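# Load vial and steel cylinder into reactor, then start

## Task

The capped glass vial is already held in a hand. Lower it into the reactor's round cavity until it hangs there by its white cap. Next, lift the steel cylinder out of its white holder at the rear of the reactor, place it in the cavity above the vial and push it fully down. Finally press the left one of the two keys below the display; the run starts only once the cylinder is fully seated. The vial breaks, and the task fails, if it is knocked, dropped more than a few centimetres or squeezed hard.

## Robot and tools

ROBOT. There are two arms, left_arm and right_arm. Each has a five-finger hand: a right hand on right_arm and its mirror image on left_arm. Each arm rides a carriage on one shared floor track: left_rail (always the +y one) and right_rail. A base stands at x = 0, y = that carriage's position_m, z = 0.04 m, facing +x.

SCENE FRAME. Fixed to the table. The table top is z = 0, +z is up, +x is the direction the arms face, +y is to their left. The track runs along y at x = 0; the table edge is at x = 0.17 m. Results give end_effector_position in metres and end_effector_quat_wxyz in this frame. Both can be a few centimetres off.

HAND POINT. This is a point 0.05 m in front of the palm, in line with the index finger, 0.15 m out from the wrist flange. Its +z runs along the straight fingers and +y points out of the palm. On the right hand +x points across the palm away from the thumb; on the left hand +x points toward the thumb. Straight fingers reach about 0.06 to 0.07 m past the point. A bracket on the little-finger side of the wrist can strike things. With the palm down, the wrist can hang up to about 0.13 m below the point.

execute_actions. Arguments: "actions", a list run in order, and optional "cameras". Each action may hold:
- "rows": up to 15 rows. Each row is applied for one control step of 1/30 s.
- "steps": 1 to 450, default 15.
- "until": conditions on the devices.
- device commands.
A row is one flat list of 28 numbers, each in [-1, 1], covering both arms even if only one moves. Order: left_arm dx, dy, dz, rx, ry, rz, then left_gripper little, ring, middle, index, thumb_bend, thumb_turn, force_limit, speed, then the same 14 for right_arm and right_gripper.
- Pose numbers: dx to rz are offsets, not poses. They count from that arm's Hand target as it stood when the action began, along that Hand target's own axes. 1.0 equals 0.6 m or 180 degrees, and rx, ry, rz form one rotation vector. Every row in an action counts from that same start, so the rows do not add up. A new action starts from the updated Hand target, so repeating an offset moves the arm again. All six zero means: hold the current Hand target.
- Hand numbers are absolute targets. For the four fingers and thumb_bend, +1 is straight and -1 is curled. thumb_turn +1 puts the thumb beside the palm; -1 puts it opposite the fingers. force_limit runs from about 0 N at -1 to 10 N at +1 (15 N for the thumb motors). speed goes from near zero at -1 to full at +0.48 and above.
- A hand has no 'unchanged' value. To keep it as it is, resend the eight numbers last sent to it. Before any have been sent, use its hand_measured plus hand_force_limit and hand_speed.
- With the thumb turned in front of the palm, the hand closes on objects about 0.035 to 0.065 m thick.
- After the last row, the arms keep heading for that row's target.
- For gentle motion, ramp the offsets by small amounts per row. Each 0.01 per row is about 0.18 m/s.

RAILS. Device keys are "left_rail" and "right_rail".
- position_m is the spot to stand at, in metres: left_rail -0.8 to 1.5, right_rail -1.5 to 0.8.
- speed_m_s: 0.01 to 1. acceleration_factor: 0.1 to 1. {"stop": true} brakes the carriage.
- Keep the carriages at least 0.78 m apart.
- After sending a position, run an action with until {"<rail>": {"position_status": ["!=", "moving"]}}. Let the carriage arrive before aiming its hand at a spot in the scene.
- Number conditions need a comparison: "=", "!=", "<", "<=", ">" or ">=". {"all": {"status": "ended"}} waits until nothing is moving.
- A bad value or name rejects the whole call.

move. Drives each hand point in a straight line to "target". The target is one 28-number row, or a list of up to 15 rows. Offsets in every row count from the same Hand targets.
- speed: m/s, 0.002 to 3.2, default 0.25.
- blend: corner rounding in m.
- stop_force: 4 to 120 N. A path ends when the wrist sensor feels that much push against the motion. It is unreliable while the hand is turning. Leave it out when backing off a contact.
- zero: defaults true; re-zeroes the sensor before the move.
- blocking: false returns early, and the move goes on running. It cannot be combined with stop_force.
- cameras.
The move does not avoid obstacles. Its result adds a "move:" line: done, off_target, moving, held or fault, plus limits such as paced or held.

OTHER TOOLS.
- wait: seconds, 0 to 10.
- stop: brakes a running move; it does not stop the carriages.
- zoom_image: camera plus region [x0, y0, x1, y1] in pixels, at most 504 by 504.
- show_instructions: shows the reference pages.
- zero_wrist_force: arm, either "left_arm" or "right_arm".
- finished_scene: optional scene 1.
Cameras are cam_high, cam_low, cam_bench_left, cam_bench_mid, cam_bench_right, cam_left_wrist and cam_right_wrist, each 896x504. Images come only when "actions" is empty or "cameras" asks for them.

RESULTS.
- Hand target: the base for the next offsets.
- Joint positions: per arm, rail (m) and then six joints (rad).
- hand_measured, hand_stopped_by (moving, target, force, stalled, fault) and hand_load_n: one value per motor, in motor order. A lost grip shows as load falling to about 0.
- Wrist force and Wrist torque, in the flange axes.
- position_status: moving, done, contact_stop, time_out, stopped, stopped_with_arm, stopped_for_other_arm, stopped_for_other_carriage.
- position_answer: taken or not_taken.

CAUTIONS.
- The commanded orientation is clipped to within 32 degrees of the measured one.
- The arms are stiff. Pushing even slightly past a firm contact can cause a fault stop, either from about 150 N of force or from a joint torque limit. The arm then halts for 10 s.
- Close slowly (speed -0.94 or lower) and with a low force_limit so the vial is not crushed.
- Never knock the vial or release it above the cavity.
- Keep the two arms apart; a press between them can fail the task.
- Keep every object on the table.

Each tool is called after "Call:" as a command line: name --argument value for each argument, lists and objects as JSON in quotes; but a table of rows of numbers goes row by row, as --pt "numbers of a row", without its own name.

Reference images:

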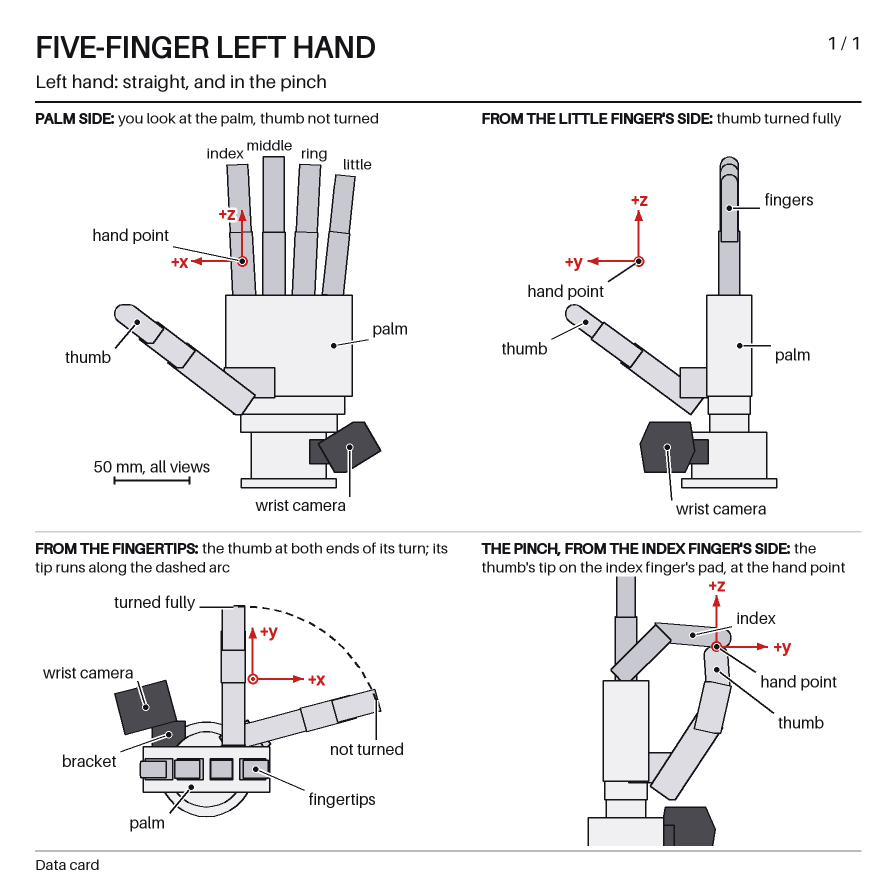

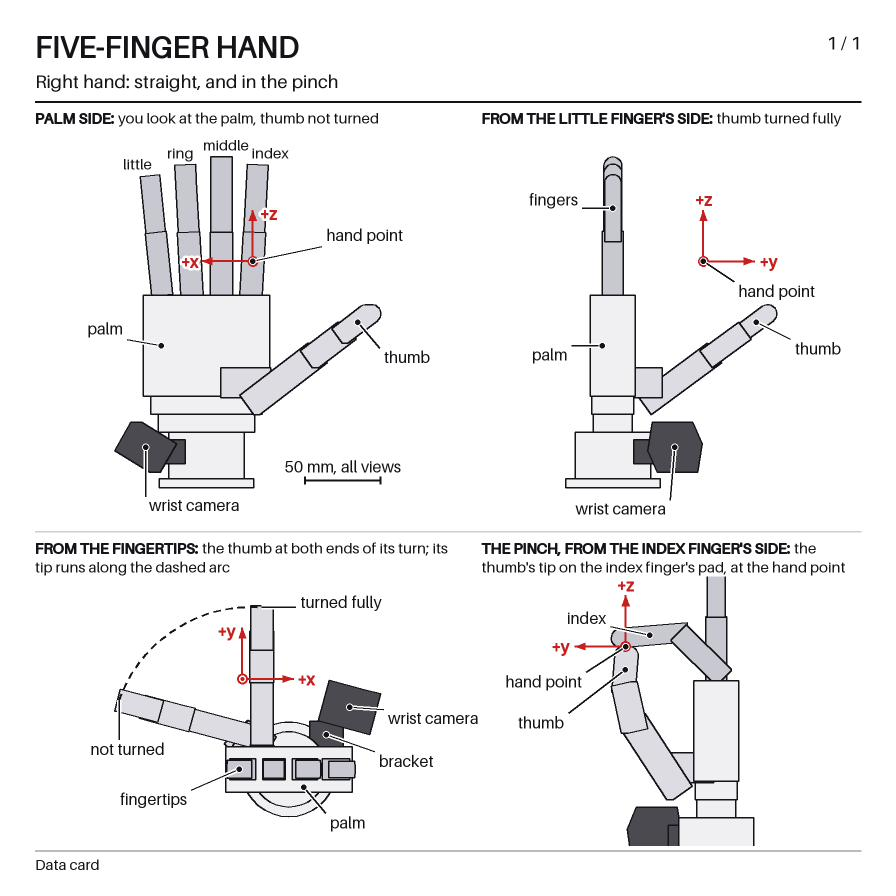

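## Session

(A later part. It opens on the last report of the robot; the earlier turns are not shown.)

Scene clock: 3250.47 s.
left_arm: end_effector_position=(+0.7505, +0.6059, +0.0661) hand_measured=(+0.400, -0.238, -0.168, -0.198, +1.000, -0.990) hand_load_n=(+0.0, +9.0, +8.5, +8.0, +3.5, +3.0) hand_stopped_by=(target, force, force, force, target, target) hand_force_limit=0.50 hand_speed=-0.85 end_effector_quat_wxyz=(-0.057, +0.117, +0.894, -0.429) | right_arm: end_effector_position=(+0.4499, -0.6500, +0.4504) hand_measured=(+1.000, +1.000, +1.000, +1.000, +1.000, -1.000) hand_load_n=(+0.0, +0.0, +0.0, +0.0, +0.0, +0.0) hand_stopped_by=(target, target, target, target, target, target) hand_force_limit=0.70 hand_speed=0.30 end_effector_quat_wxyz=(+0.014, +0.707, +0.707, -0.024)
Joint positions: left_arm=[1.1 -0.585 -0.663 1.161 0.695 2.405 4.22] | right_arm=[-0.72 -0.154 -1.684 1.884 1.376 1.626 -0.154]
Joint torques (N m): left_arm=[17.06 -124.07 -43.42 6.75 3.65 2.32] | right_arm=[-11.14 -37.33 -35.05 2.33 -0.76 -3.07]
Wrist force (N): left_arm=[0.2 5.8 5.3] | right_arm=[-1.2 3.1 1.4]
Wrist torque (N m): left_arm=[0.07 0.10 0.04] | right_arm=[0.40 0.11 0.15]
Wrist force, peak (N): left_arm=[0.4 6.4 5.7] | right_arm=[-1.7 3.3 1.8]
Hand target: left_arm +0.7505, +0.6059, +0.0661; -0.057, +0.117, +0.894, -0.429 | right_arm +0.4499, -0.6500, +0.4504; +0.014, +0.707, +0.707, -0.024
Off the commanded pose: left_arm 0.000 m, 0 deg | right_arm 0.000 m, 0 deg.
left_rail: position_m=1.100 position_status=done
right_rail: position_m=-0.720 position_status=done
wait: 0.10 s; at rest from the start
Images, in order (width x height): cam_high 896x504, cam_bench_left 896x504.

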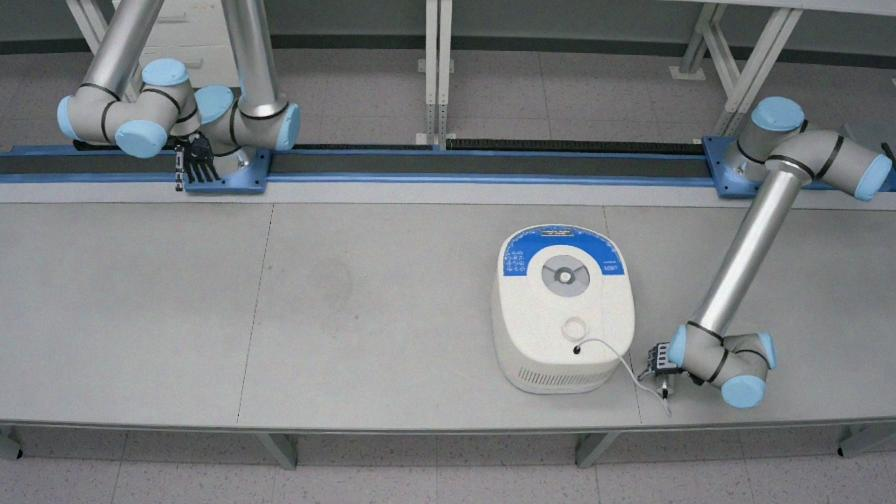

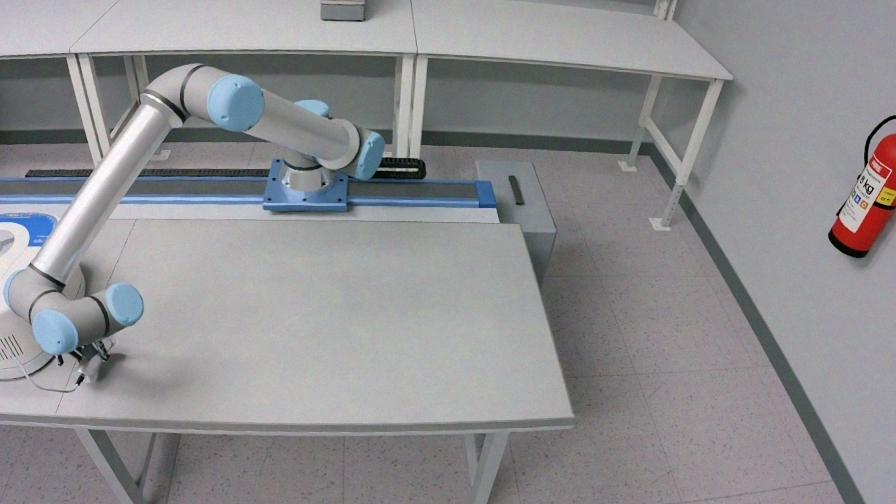

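Call:
move --target '[0.016,-0.25,-0.195,0,0,0,0.4,-0.36,-0.5,-0.45,1,-0.99,0.5,-0.85,0,0,0,0,0,0,1,1,1,1,1,-1,0.7,0.3]' --speed 0.15

Call:
move --target '[0,0,0,0.0864,-0.2398,0.4955,0.4,-0.36,-0.5,-0.45,1,-0.99,0.5,-0.85,0,0,0,0,0,0,1,1,1,1,1,-1,0.7,0.3]' --speed 0.2 --cameras '["all"]'

Scene clock: 3285.70 s.
left_arm: end_effector_position=(+0.7407, +0.6061, +0.2562) hand_measured=(+0.400, -0.238, -0.168, -0.198, +1.000, -0.990) hand_load_n=(+0.0, +9.0, +8.5, +8.0, +3.5, +3.5) hand_stopped_by=(target, force, force, force, target, target) hand_force_limit=0.50 hand_speed=-0.85 end_effector_quat_wxyz=(-0.057, +0.117, +0.894, -0.429) | right_arm: end_effector_position=(+0.4499, -0.6500, +0.4504) hand_measured=(+1.000, +1.000, +1.000, +1.000, +1.000, -1.000) hand_load_n=(+0.0, +0.0, +0.0, +0.0, +0.0, +0.0) hand_stopped_by=(target, target, target, target, target, target) hand_force_limit=0.70 hand_speed=0.30 end_effector_quat_wxyz=(+0.014, +0.707, +0.707, -0.024)
Joint positions: left_arm=[1.1 -0.591 -0.808 1.071 0.924 2.402 4.212] | right_arm=[-0.72 -0.154 -1.684 1.884 1.376 1.626 -0.154]
Joint torques (N m): left_arm=[-18.58 -120.23 -47.94 7.63 0.77 2.33] | right_arm=[-12.09 -36.94 -35.2 2.21 -0.86 -3.01]
Wrist force (N): left_arm=[0.2 6.4 5.7] | right_arm=[-1.2 3.2 1.5]
Wrist torque (N m): left_arm=[0.14 0.10 0.01] | right_arm=[0.40 0.11 0.15]
Wrist force, peak (N): left_arm=[0.1 7.8 6.8] | right_arm=[-1.4 3.6 1.6]
Hand target: left_arm +0.7407, +0.6061, +0.2564; -0.057, +0.117, +0.894, -0.429 | right_arm +0.4499, -0.6500, +0.4504; +0.014, +0.707, +0.707, -0.024
Off the commanded pose: left_arm 0.000 m, 0 deg | right_arm 0.000 m, 0 deg.
left_rail: position_m=1.100 position_status=done
right_rail: position_m=-0.720 position_status=done
move: done

Scene clock: 3290.73 s.
left_arm: end_effector_position=(+0.7407, +0.6061, +0.2564) hand_measured=(+0.400, -0.238, -0.168, -0.198, +1.000, -0.990) hand_load_n=(+0.0, +6.0, +8.5, +7.5, +3.5, +8.5) hand_stopped_by=(target, force, force, force, target, target) hand_force_limit=0.50 hand_speed=-0.85 end_effector_quat_wxyz=(+0.538, +0.537, +0.460, -0.459) | right_arm: end_effector_position=(+0.4499, -0.6500, +0.4504) hand_measured=(+1.000, +1.000, +1.000, +1.000, +1.000, -1.000) hand_load_n=(+0.0, +0.0, +0.0, +0.0, -0.5, -0.5) hand_stopped_by=(target, target, target, target, target, target) hand_force_limit=0.70 hand_speed=0.30 end_effector_quat_wxyz=(+0.014, +0.707, +0.707, -0.024)
Joint positions: left_arm=[1.1 -0.571 -1.129 1.85 -0.722 2.569 4.867] | right_arm=[-0.72 -0.154 -1.684 1.884 1.376 1.626 -0.154]
Joint torques (N m): left_arm=[19.08 -69.36 -28.96 -6.7 2.34 -2.41] | right_arm=[-11.15 -36.9 -35.85 2.35 -0.7 -3]
Wrist force (N): left_arm=[6.8 0.0 1.2] | right_arm=[-1.3 3.0 1.4]
Wrist torque (N m): left_arm=[0.03 0.00 0.16] | right_arm=[0.38 0.12 0.14]
Wrist force, peak (N): left_arm=[0.9 6.9 5.8] | right_arm=[-1.2 3.6 1.6]
Hand target: left_arm +0.7407, +0.6061, +0.2564; +0.538, +0.537, +0.460, -0.459 | right_arm +0.4499, -0.6500, +0.4504; +0.014, +0.707, +0.707, -0.024
Off the commanded pose: left_arm 0.000 m, 0 deg | right_arm 0.000 m, 0 deg.
left_rail: position_m=1.100 position_status=done
right_rail: position_m=-0.720 position_status=done
move: done

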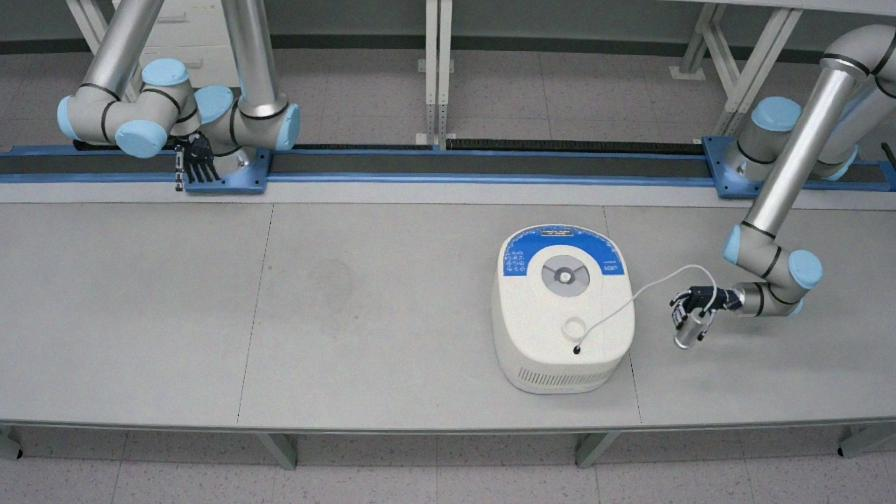

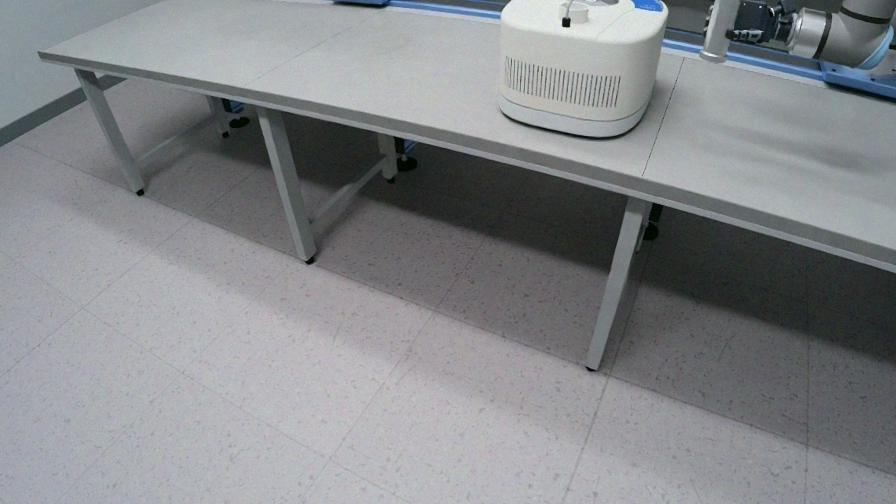

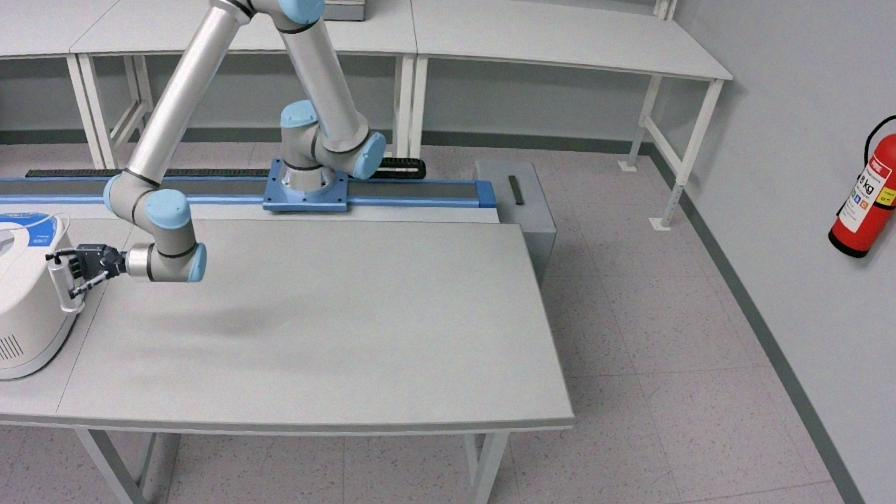

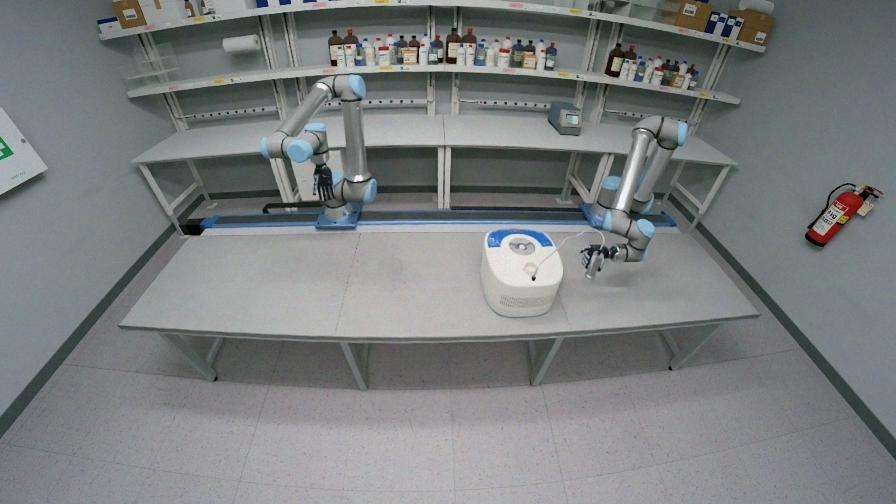

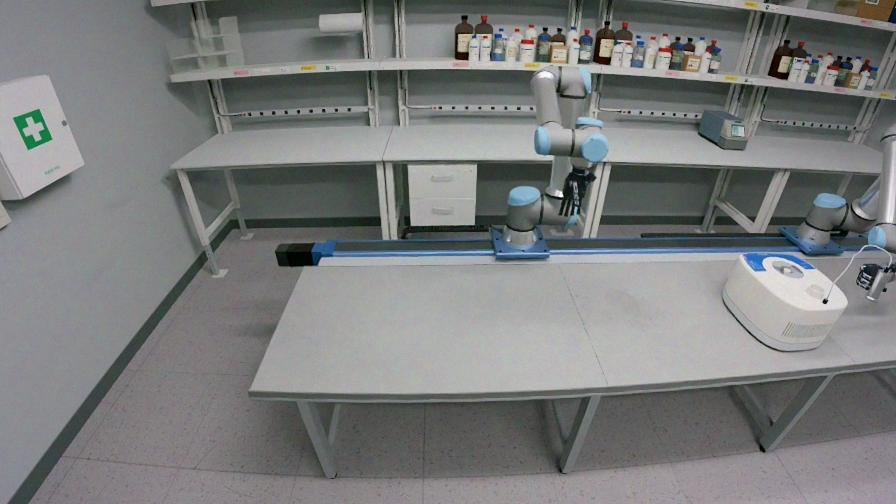

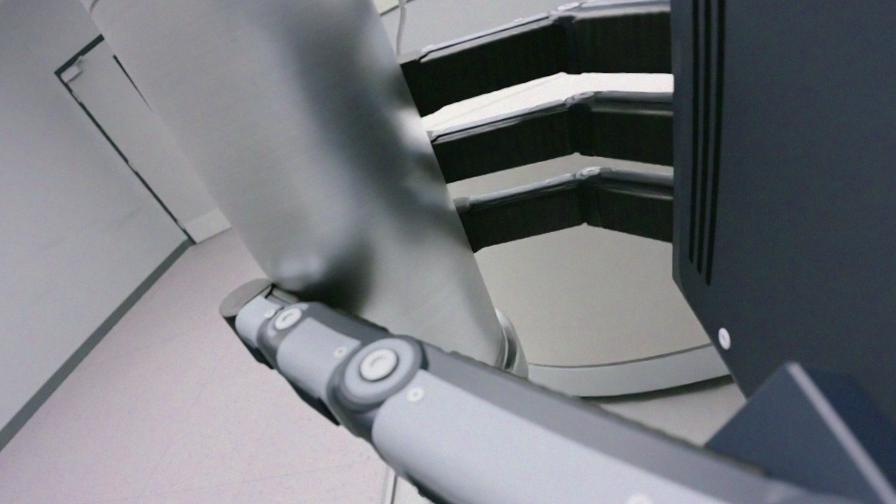

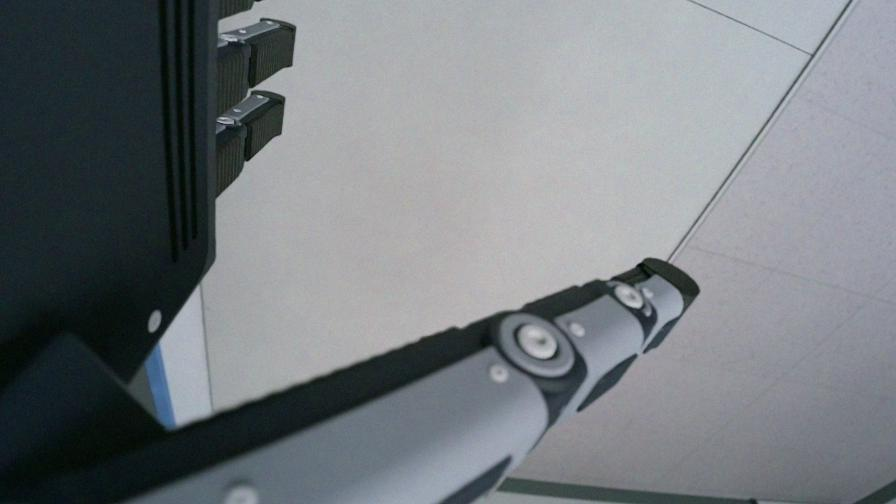

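Call:
zoom_image --camera "cam_high" --region '[640, 260, 740, 360]'

Call:
zoom_image --camera "cam_low" --region '[680, 0, 800, 80]'

Call:
zoom_image --camera "cam_bench_left" --region '[30, 220, 140, 330]'

Scaled by 5.040 from the camera's 896x504 image, which has a finer 1280x720 frame.

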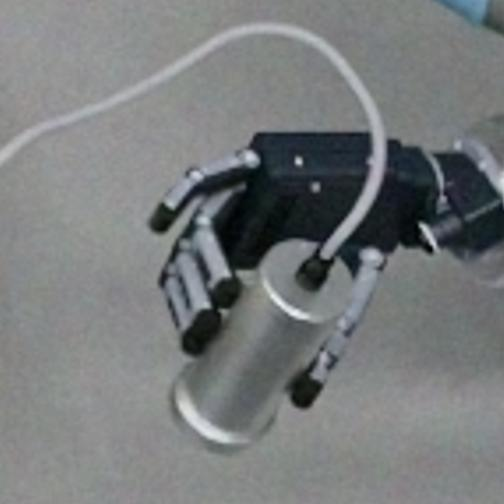

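Scaled by 4.200 from the camera's 896x504 image, which has a finer 1280x720 frame.

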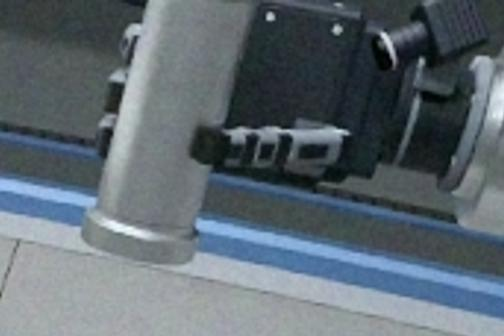

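Scaled by 4.582 from the camera's 896x504 image, which has a finer 1280x720 frame.

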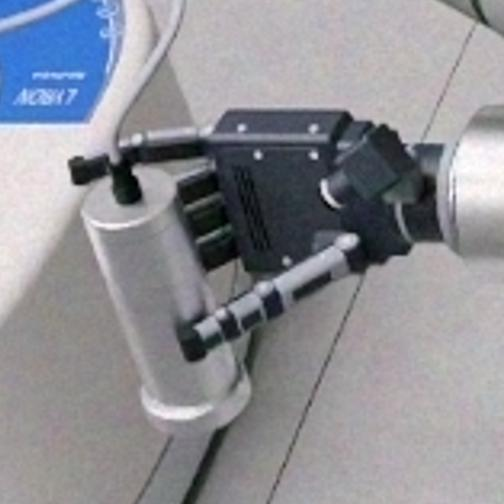

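Call:
move --pt "-0.1212 0.019 0 0 0 -0.0378 0.4 -0.36 -0.5 -0.45 1 -0.99 0.5 -0.85 0 0 0 0 0 0 1 1 1 1 1 -1 0.7 0.3" --pt "-0.1811 -0.0402 0.2602 0 0 -0.0378 0.4 -0.36 -0.5 -0.45 1 -0.99 0.5 -0.85 0 0 0 0 0 0 1 1 1 1 1 -1 0.7 0.3" --pt "-0.2173 -0.2707 0.4518 0 0 -0.0378 0.4 -0.36 -0.5 -0.45 1 -0.99 0.5 -0.85 0 0 0 0 0 0 1 1 1 1 1 -1 0.7 0.3" --speed 0.15 --blend 0.03 --cameras '["cam_high", "cam_low", "cam_bench_left", "cam_bench_mid", "cam_bench_right", "cam_left_wrist"]'

Call:
zoom_image --camera "cam_high" --region '[530, 210, 650, 330]'

Call:
zoom_image --camera "cam_bench_right" --region '[720, 220, 896, 350]'

Scene clock: 3363.03 s.
left_arm: end_effector_position=(+0.5608, +0.3348, +0.3601) hand_measured=(+0.400, -0.238, -0.168, -0.198, +1.000, -0.990) hand_load_n=(+0.0, +5.5, +8.0, +8.5, +3.5, +9.5) hand_stopped_by=(target, force, force, force, target, target) hand_force_limit=0.50 hand_speed=-0.85 end_effector_quat_wxyz=(+0.510, +0.508, +0.491, -0.490) | right_arm: end_effector_position=(+0.4499, -0.6500, +0.4504) hand_measured=(+1.000, +1.000, +1.000, +1.000, +1.000, -1.000) hand_load_n=(-0.5, +0.5, +0.0, +0.0, +0.0, +0.0) hand_stopped_by=(target, target, target, target, target, target) hand_force_limit=0.70 hand_speed=0.30 end_effector_quat_wxyz=(+0.014, +0.707, +0.707, -0.024)
Joint positions: left_arm=[1.1 -1.034 -1.251 1.791 -0.541 2.105 4.749] | right_arm=[-0.72 -0.154 -1.684 1.884 1.376 1.626 -0.154]
Joint torques (N m): left_arm=[-18.38 -87.03 -35.54 -7.6 -1.48 3.71] | right_arm=[-12.17 -35.93 -35.49 2.39 -0.54 -3]
Wrist force (N): left_arm=[7.5 1.2 1.0] | right_arm=[-1.3 3.1 1.2]
Wrist torque (N m): left_arm=[-0.03 -0.07 0.12] | right_arm=[0.41 0.12 0.14]
Wrist force, peak (N): left_arm=[9.1 -0.9 1.2] | right_arm=[-1.3 3.7 1.7]
Hand target: left_arm +0.5607, +0.3347, +0.3601; +0.510, +0.508, +0.491, -0.490 | right_arm +0.4499, -0.6500, +0.4504; +0.014, +0.707, +0.707, -0.024
Off the commanded pose: left_arm 0.000 m, 0 deg | right_arm 0.000 m, 0 deg.
left_rail: position_m=1.100 position_status=done
right_rail: position_m=-0.720 position_status=done
move: done
Images, in order (width x height): cam_high 896x504, cam_low 896x504, cam_bench_left 896x504, cam_bench_mid 896x504, cam_bench_right 896x504, cam_left_wrist 896x504.

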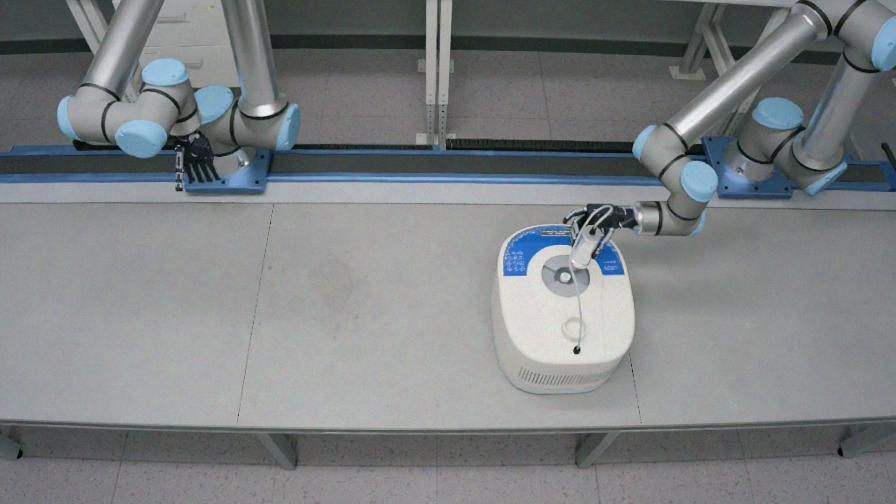

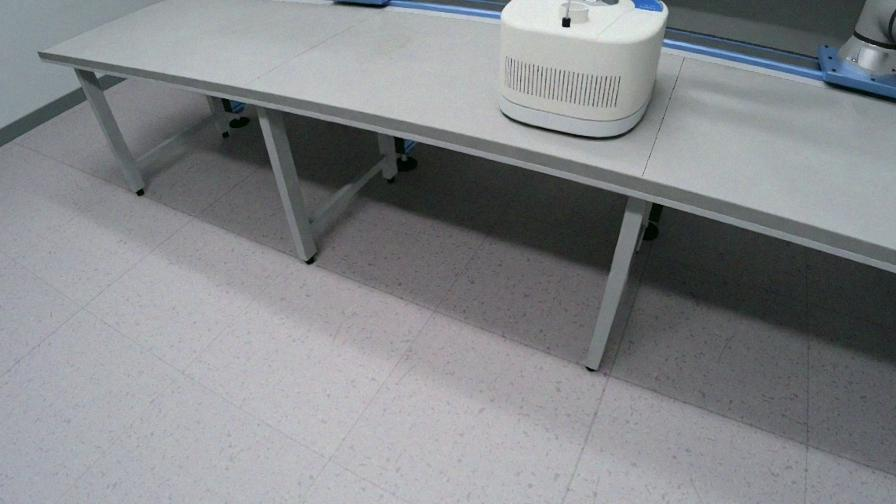

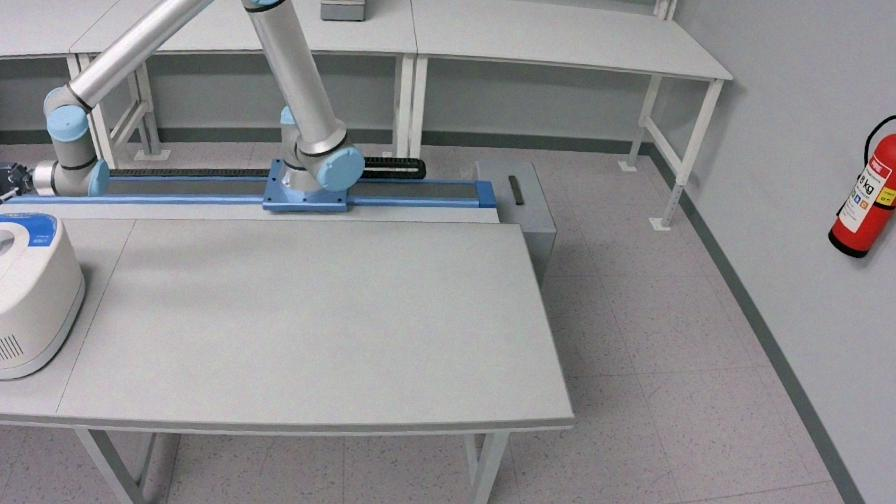

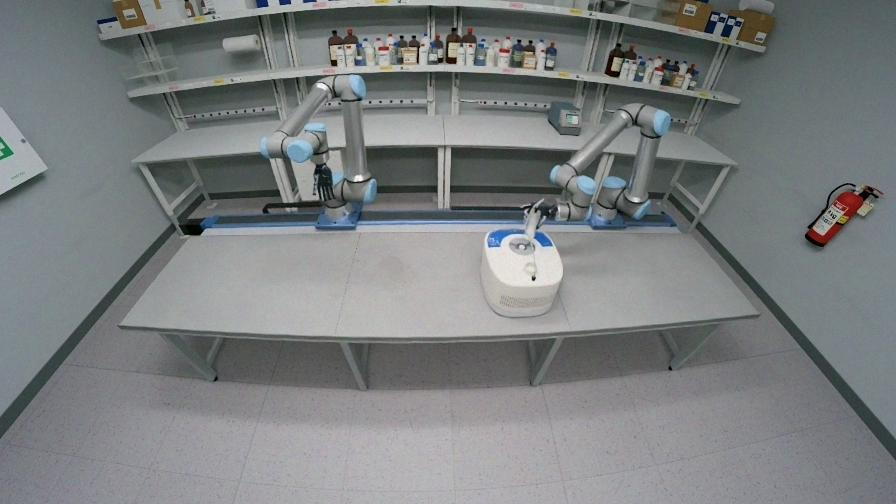

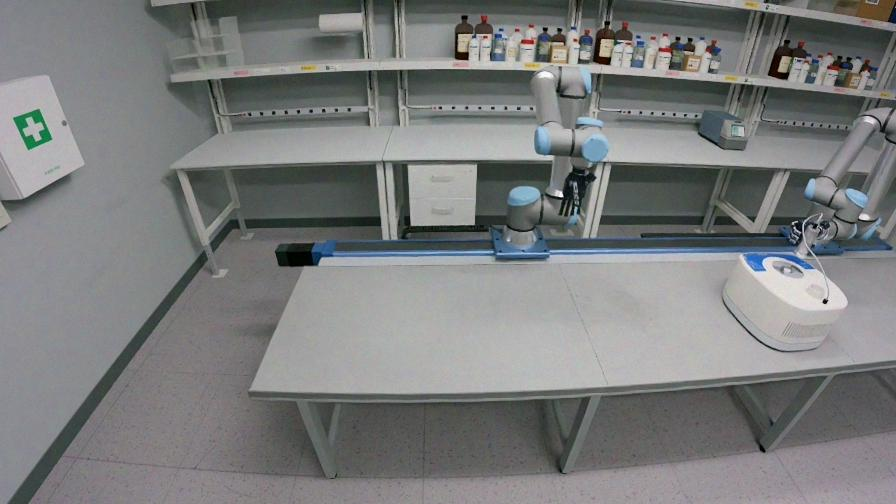

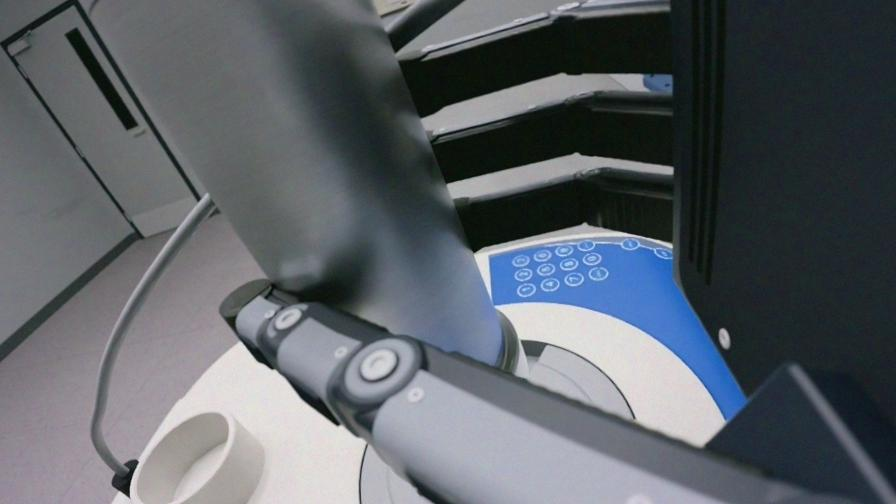

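Scaled by 4.200 from the camera's 896x504 image, which has a finer 1280x720 frame.

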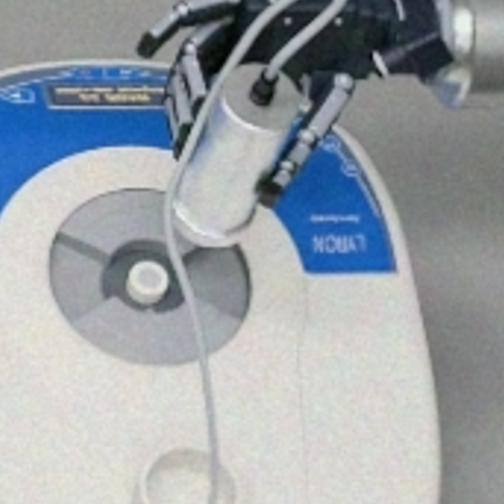

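Scaled by 2.864 from the camera's 896x504 image, which has a finer 1280x720 frame.

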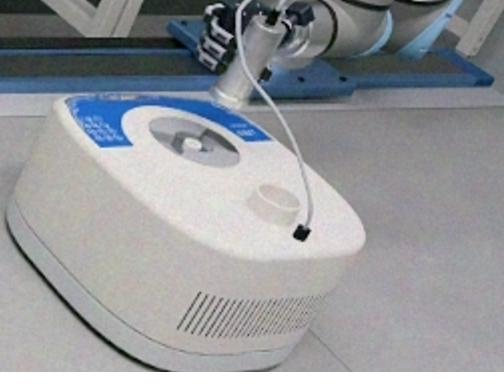

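Call:
move --target '[0.0257,0.0157,0.055,0,0,0,0.4,-0.36,-0.5,-0.45,1,-0.99,0.5,-0.85,0,0,0,0,0,0,1,1,1,1,1,-1,0.7,0.3]' --speed 0.08

Call:
execute_actions --actions '[{"right_rail":{"position_m":-0.25},"steps":120,"until":{"right_rail":{"position_status":["!=","moving"]}}}]'

Call:
move --target '[0,0,0,0,0,0,0.4,-0.36,-0.5,-0.45,1,-0.99,0.5,-0.85,0,0,0,0,0.5,0,1,1,1,1,1,-1,0.7,0.3]' --speed 0.4 --cameras '["cam_high"]'

Call:
zoom_image --camera "cam_high" --region '[530, 220, 610, 300]'

Scene clock: 3406.13 s.
left_arm: end_effector_position=(+0.5707, +0.3018, +0.3452) hand_measured=(+0.400, -0.238, -0.168, -0.198, +1.000, -0.990) hand_load_n=(+0.0, +5.5, +8.0, +8.0, +3.5, +9.5) hand_stopped_by=(target, force, force, force, target, target) hand_force_limit=0.50 hand_speed=-0.85 end_effector_quat_wxyz=(+0.510, +0.508, +0.491, -0.490) | right_arm: end_effector_position=(+0.4499, -0.6500, +0.4504) hand_measured=(+1.000, +1.000, +1.000, +1.000, +1.000, -1.000) hand_load_n=(+0.0, +0.0, +0.0, +0.0, +0.0, +0.0) hand_stopped_by=(target, target, target, target, target, target) hand_force_limit=0.70 hand_speed=0.30 end_effector_quat_wxyz=(+0.014, +0.707, +0.707, -0.024)
Joint positions: left_arm=[1.1 -1.046 -1.193 1.739 -0.547 2.093 4.749] | right_arm=[-0.72 -0.154 -1.684 1.884 1.376 1.626 -0.154]
Joint torques (N m): left_arm=[-19.42 -69.62 -49.62 -7.68 -1.28 3.89] | right_arm=[-11.69 -36.88 -35.52 2.36 -0.48 -2.89]
Wrist force (N): left_arm=[6.9 0.9 1.3] | right_arm=[-1.0 3.5 1.5]
Wrist torque (N m): left_arm=[-0.02 -0.02 0.14] | right_arm=[0.44 0.07 0.17]
Wrist force, peak (N): left_arm=[7.8 1.4 1.3] | right_arm=[-1.6 3.4 1.5]
Hand target: left_arm +0.5707, +0.3017, +0.3451; +0.510, +0.508, +0.491, -0.490 | right_arm +0.4499, -0.6500, +0.4504; +0.014, +0.707, +0.707, -0.024
Off the commanded pose: left_arm 0.000 m, 0 deg | right_arm 0.000 m, 0 deg.
left_rail: position_m=1.100 position_status=done
right_rail: position_m=-0.720 position_status=done
move: done

Scene clock: 3408.17 s.
left_arm: end_effector_position=(+0.5707, +0.3017, +0.3451) hand_measured=(+0.400, -0.238, -0.168, -0.198, +1.000, -0.990) hand_load_n=(+0.0, +5.5, +8.0, +8.5, +3.5, +9.5) hand_stopped_by=(target, force, force, force, target, target) hand_force_limit=0.50 hand_speed=-0.85 end_effector_quat_wxyz=(+0.510, +0.508, +0.491, -0.490) | right_arm: end_effector_position=(+0.4499, -0.1801, +0.4504) hand_measured=(+1.000, +1.000, +1.000, +1.000, +1.000, -1.000) hand_load_n=(+0.0, +0.0, +0.0, +0.0, -0.5, +0.0) hand_stopped_by=(target, target, target, target, target, target) hand_force_limit=0.70 hand_speed=0.30 end_effector_quat_wxyz=(+0.014, +0.707, +0.707, -0.024)
Joint positions: left_arm=[1.1 -1.046 -1.193 1.739 -0.547 2.093 4.749] | right_arm=[-0.25 -0.154 -1.684 1.884 1.376 1.626 -0.154]
Joint torques (N m): left_arm=[-19.53 -68.75 -49.99 -7.36 -1.36 4.02] | right_arm=[1.47 -35.31 -36.12 2.53 -0.52 -2.95]
Wrist force (N): left_arm=[7.0 1.3 1.2] | right_arm=[-1.1 3.1 1.4]
Wrist torque (N m): left_arm=[0.05 -0.02 0.12] | right_arm=[0.39 0.09 0.15]
Wrist force, peak (N): left_arm=[7.5 1.2 0.9] | right_arm=[-2.1 3.6 1.6]
Hand target: left_arm +0.5707, +0.3017, +0.3451; +0.510, +0.508, +0.491, -0.490 | right_arm +0.4499, -0.1800, +0.4504; +0.014, +0.707, +0.707, -0.024
Off the commanded pose: left_arm 0.000 m, 0 deg | right_arm 0.000 m, 0 deg.
left_rail: position_m=1.100 position_status=done
right_rail: position_m=-0.250 position_status=done

Scene clock: 3410.87 s.
left_arm: end_effector_position=(+0.5707, +0.3017, +0.3451) hand_measured=(+0.400, -0.238, -0.168, -0.198, +1.000, -0.990) hand_load_n=(+0.0, +5.5, +8.0, +8.5, +3.5, +9.5) hand_stopped_by=(target, force, force, force, target, target) hand_force_limit=0.50 hand_speed=-0.85 end_effector_quat_wxyz=(+0.510, +0.508, +0.491, -0.490) | right_arm: end_effector_position=(+0.4499, -0.1800, +0.4504) hand_measured=(+1.000, +1.000, +1.000, +1.000, +1.000, -1.000) hand_load_n=(+0.0, +0.0, +0.0, +0.0, +0.0, +0.5) hand_stopped_by=(target, target, target, target, target, target) hand_force_limit=0.70 hand_speed=0.30 end_effector_quat_wxyz=(+0.490, -0.517, -0.510, -0.483)
Joint positions: left_arm=[1.1 -1.046 -1.193 1.739 -0.547 2.093 4.749] | right_arm=[-0.25 -0.874 -1.472 2.389 2.155 0.876 -1.512]
Joint torques (N m): left_arm=[-19.52 -71.34 -49.19 -7.15 -1.64 3.72] | right_arm=[-11.75 -20.88 -18.94 5.28 3.43 -4.3]
Wrist force (N): left_arm=[6.9 0.8 1.4] | right_arm=[2.4 2.3 3.4]
Wrist torque (N m): left_arm=[-0.02 0.00 0.14] | right_arm=[0.22 -0.36 0.17]
Wrist force, peak (N): left_arm=[7.5 1.0 0.9] | right_arm=[2.9 2.6 3.7]
Hand target: left_arm +0.5707, +0.3017, +0.3451; +0.510, +0.508, +0.491, -0.490 | right_arm +0.4499, -0.1800, +0.4504; +0.490, -0.517, -0.510, -0.483
Off the commanded pose: left_arm 0.000 m, 0 deg | right_arm 0.000 m, 0 deg.
left_rail: position_m=1.100 position_status=done
right_rail: position_m=-0.250 position_status=done
move: done
Images, in order (width x height): cam_high 896x504.

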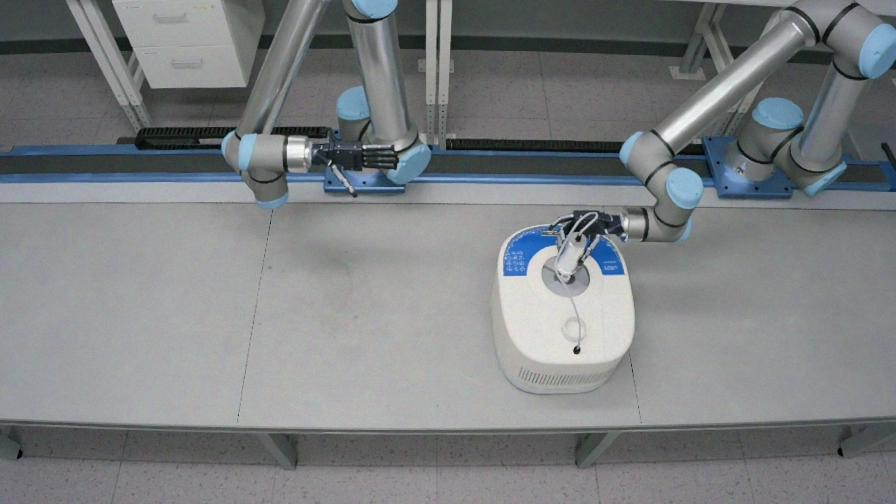

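Scaled by 6.300 from the camera's 896x504 image, which has a finer 1280x720 frame.

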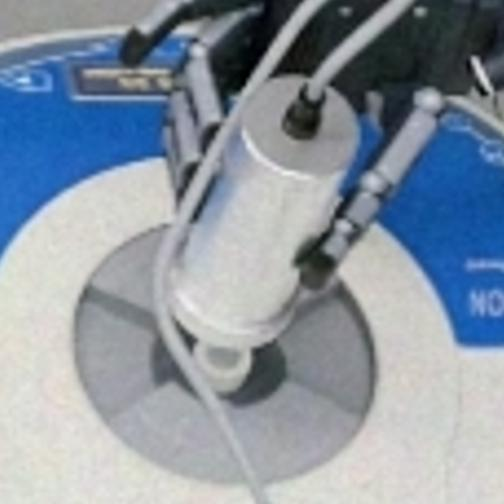

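Call:
move --target '[0,0,0,0,0,0,0.4,-0.36,-0.5,-0.45,1,-0.99,0.5,-0.85,-0.058,0.118,0.504,0,0,0,1,1,1,1,1,-1,0.7,0.3]' --speed 0.25 --cameras '["cam_right_wrist", "cam_high", "cam_bench_right"]'

Scene clock: 3424.40 s.
left_arm: end_effector_position=(+0.5707, +0.3017, +0.3451) hand_measured=(+0.400, -0.238, -0.168, -0.198, +1.000, -0.990) hand_load_n=(+0.0, +5.0, +8.0, +8.0, +3.5, +9.5) hand_stopped_by=(target, force, force, force, target, target) hand_force_limit=0.50 hand_speed=-0.85 end_effector_quat_wxyz=(+0.510, +0.508, +0.491, -0.490) | right_arm: end_effector_position=(+0.5202, +0.1200, +0.3984) hand_measured=(+1.000, +1.000, +1.000, +1.000, +1.000, -1.000) hand_load_n=(+0.0, +0.0, +0.0, +0.0, +0.0, +0.0) hand_stopped_by=(target, target, target, target, target, target) hand_force_limit=0.70 hand_speed=0.30 end_effector_quat_wxyz=(+0.490, -0.517, -0.509, -0.483)
Joint positions: left_arm=[1.1 -1.046 -1.193 1.739 -0.547 2.093 4.749] | right_arm=[-0.25 -0.154 -1.295 2.289 1.812 0.163 -1.226]
Joint torques (N m): left_arm=[-17.06 -72.26 -49.03 -6.91 -1.44 3.83] | right_arm=[7.71 -34.15 -30.74 -0.82 -3.42 3.64]
Wrist force (N): left_arm=[7.1 0.9 1.2] | right_arm=[2.2 2.4 3.8]
Wrist torque (N m): left_arm=[0.00 -0.04 0.14] | right_arm=[0.23 -0.33 -0.04]
Wrist force, peak (N): left_arm=[7.4 1.1 1.2] | right_arm=[2.5 2.9 5.1]
Hand target: left_arm +0.5707, +0.3017, +0.3451; +0.510, +0.508, +0.491, -0.490 | right_arm +0.5202, +0.1200, +0.3984; +0.490, -0.517, -0.510, -0.483
Off the commanded pose: left_arm 0.000 m, 0 deg | right_arm 0.000 m, 0 deg.
left_rail: position_m=1.100 position_status=done
right_rail: position_m=-0.250 position_status=done
move: done
Images, in order (width x height): cam_high 896x504, cam_bench_right 896x504, cam_right_wrist 896x504.

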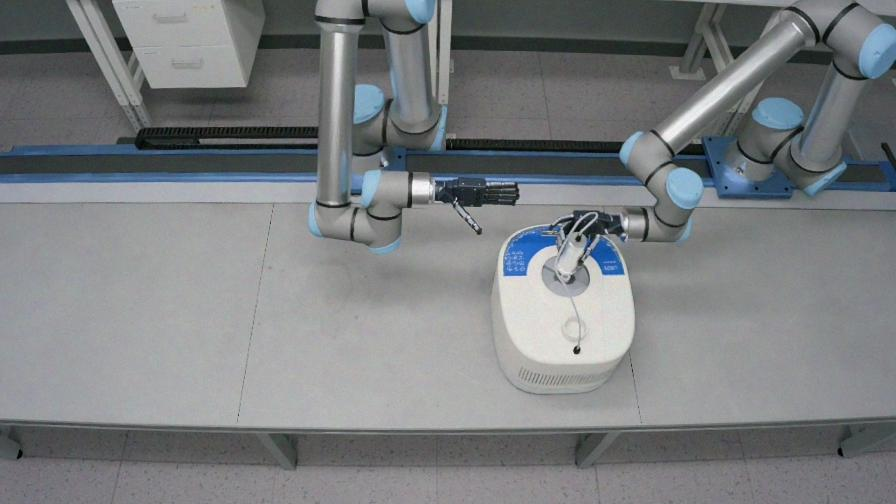

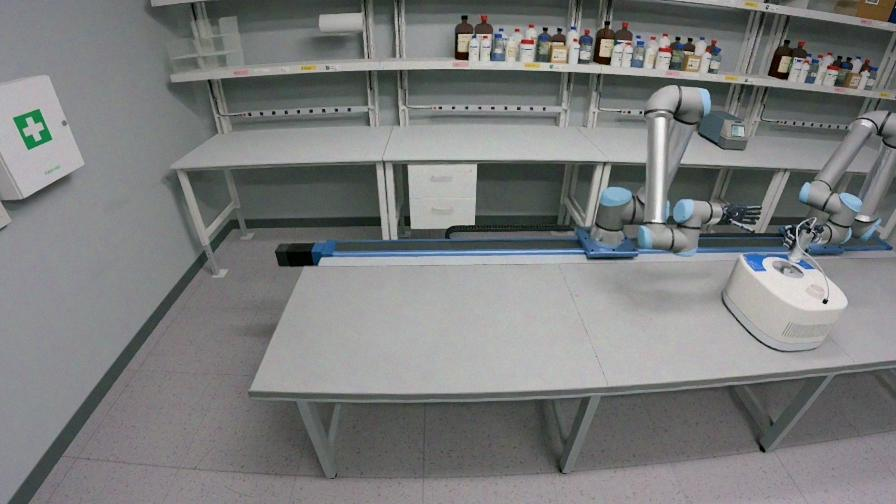

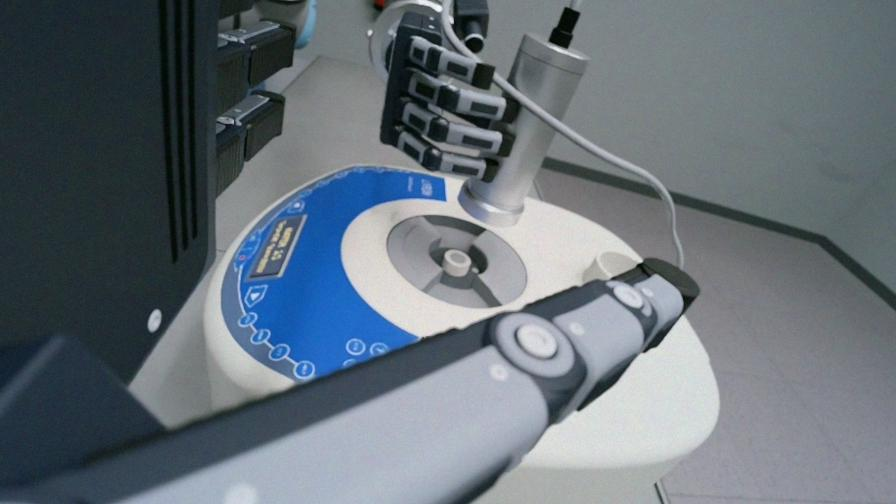

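Call:
zoom_image --camera "cam_right_wrist" --region '[370, 0, 620, 320]'

Call:
zoom_image --camera "cam_right_wrist" --region '[370, 190, 550, 320]'

Scaled by 1.575 from the camera's 896x504 image, which has a finer 1280x720 frame.

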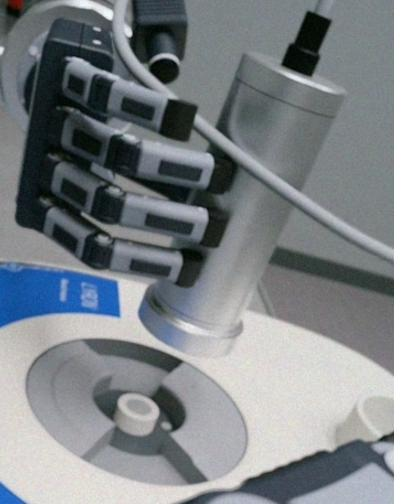

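Scaled by 2.800 from the camera's 896x504 image, which has a finer 1280x720 frame.

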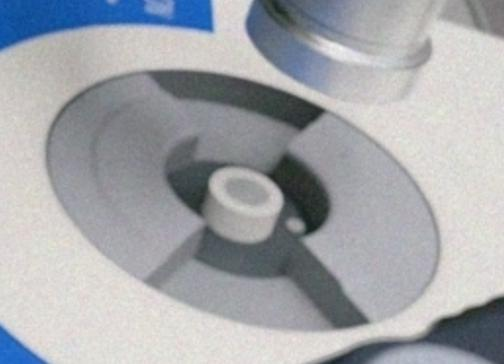

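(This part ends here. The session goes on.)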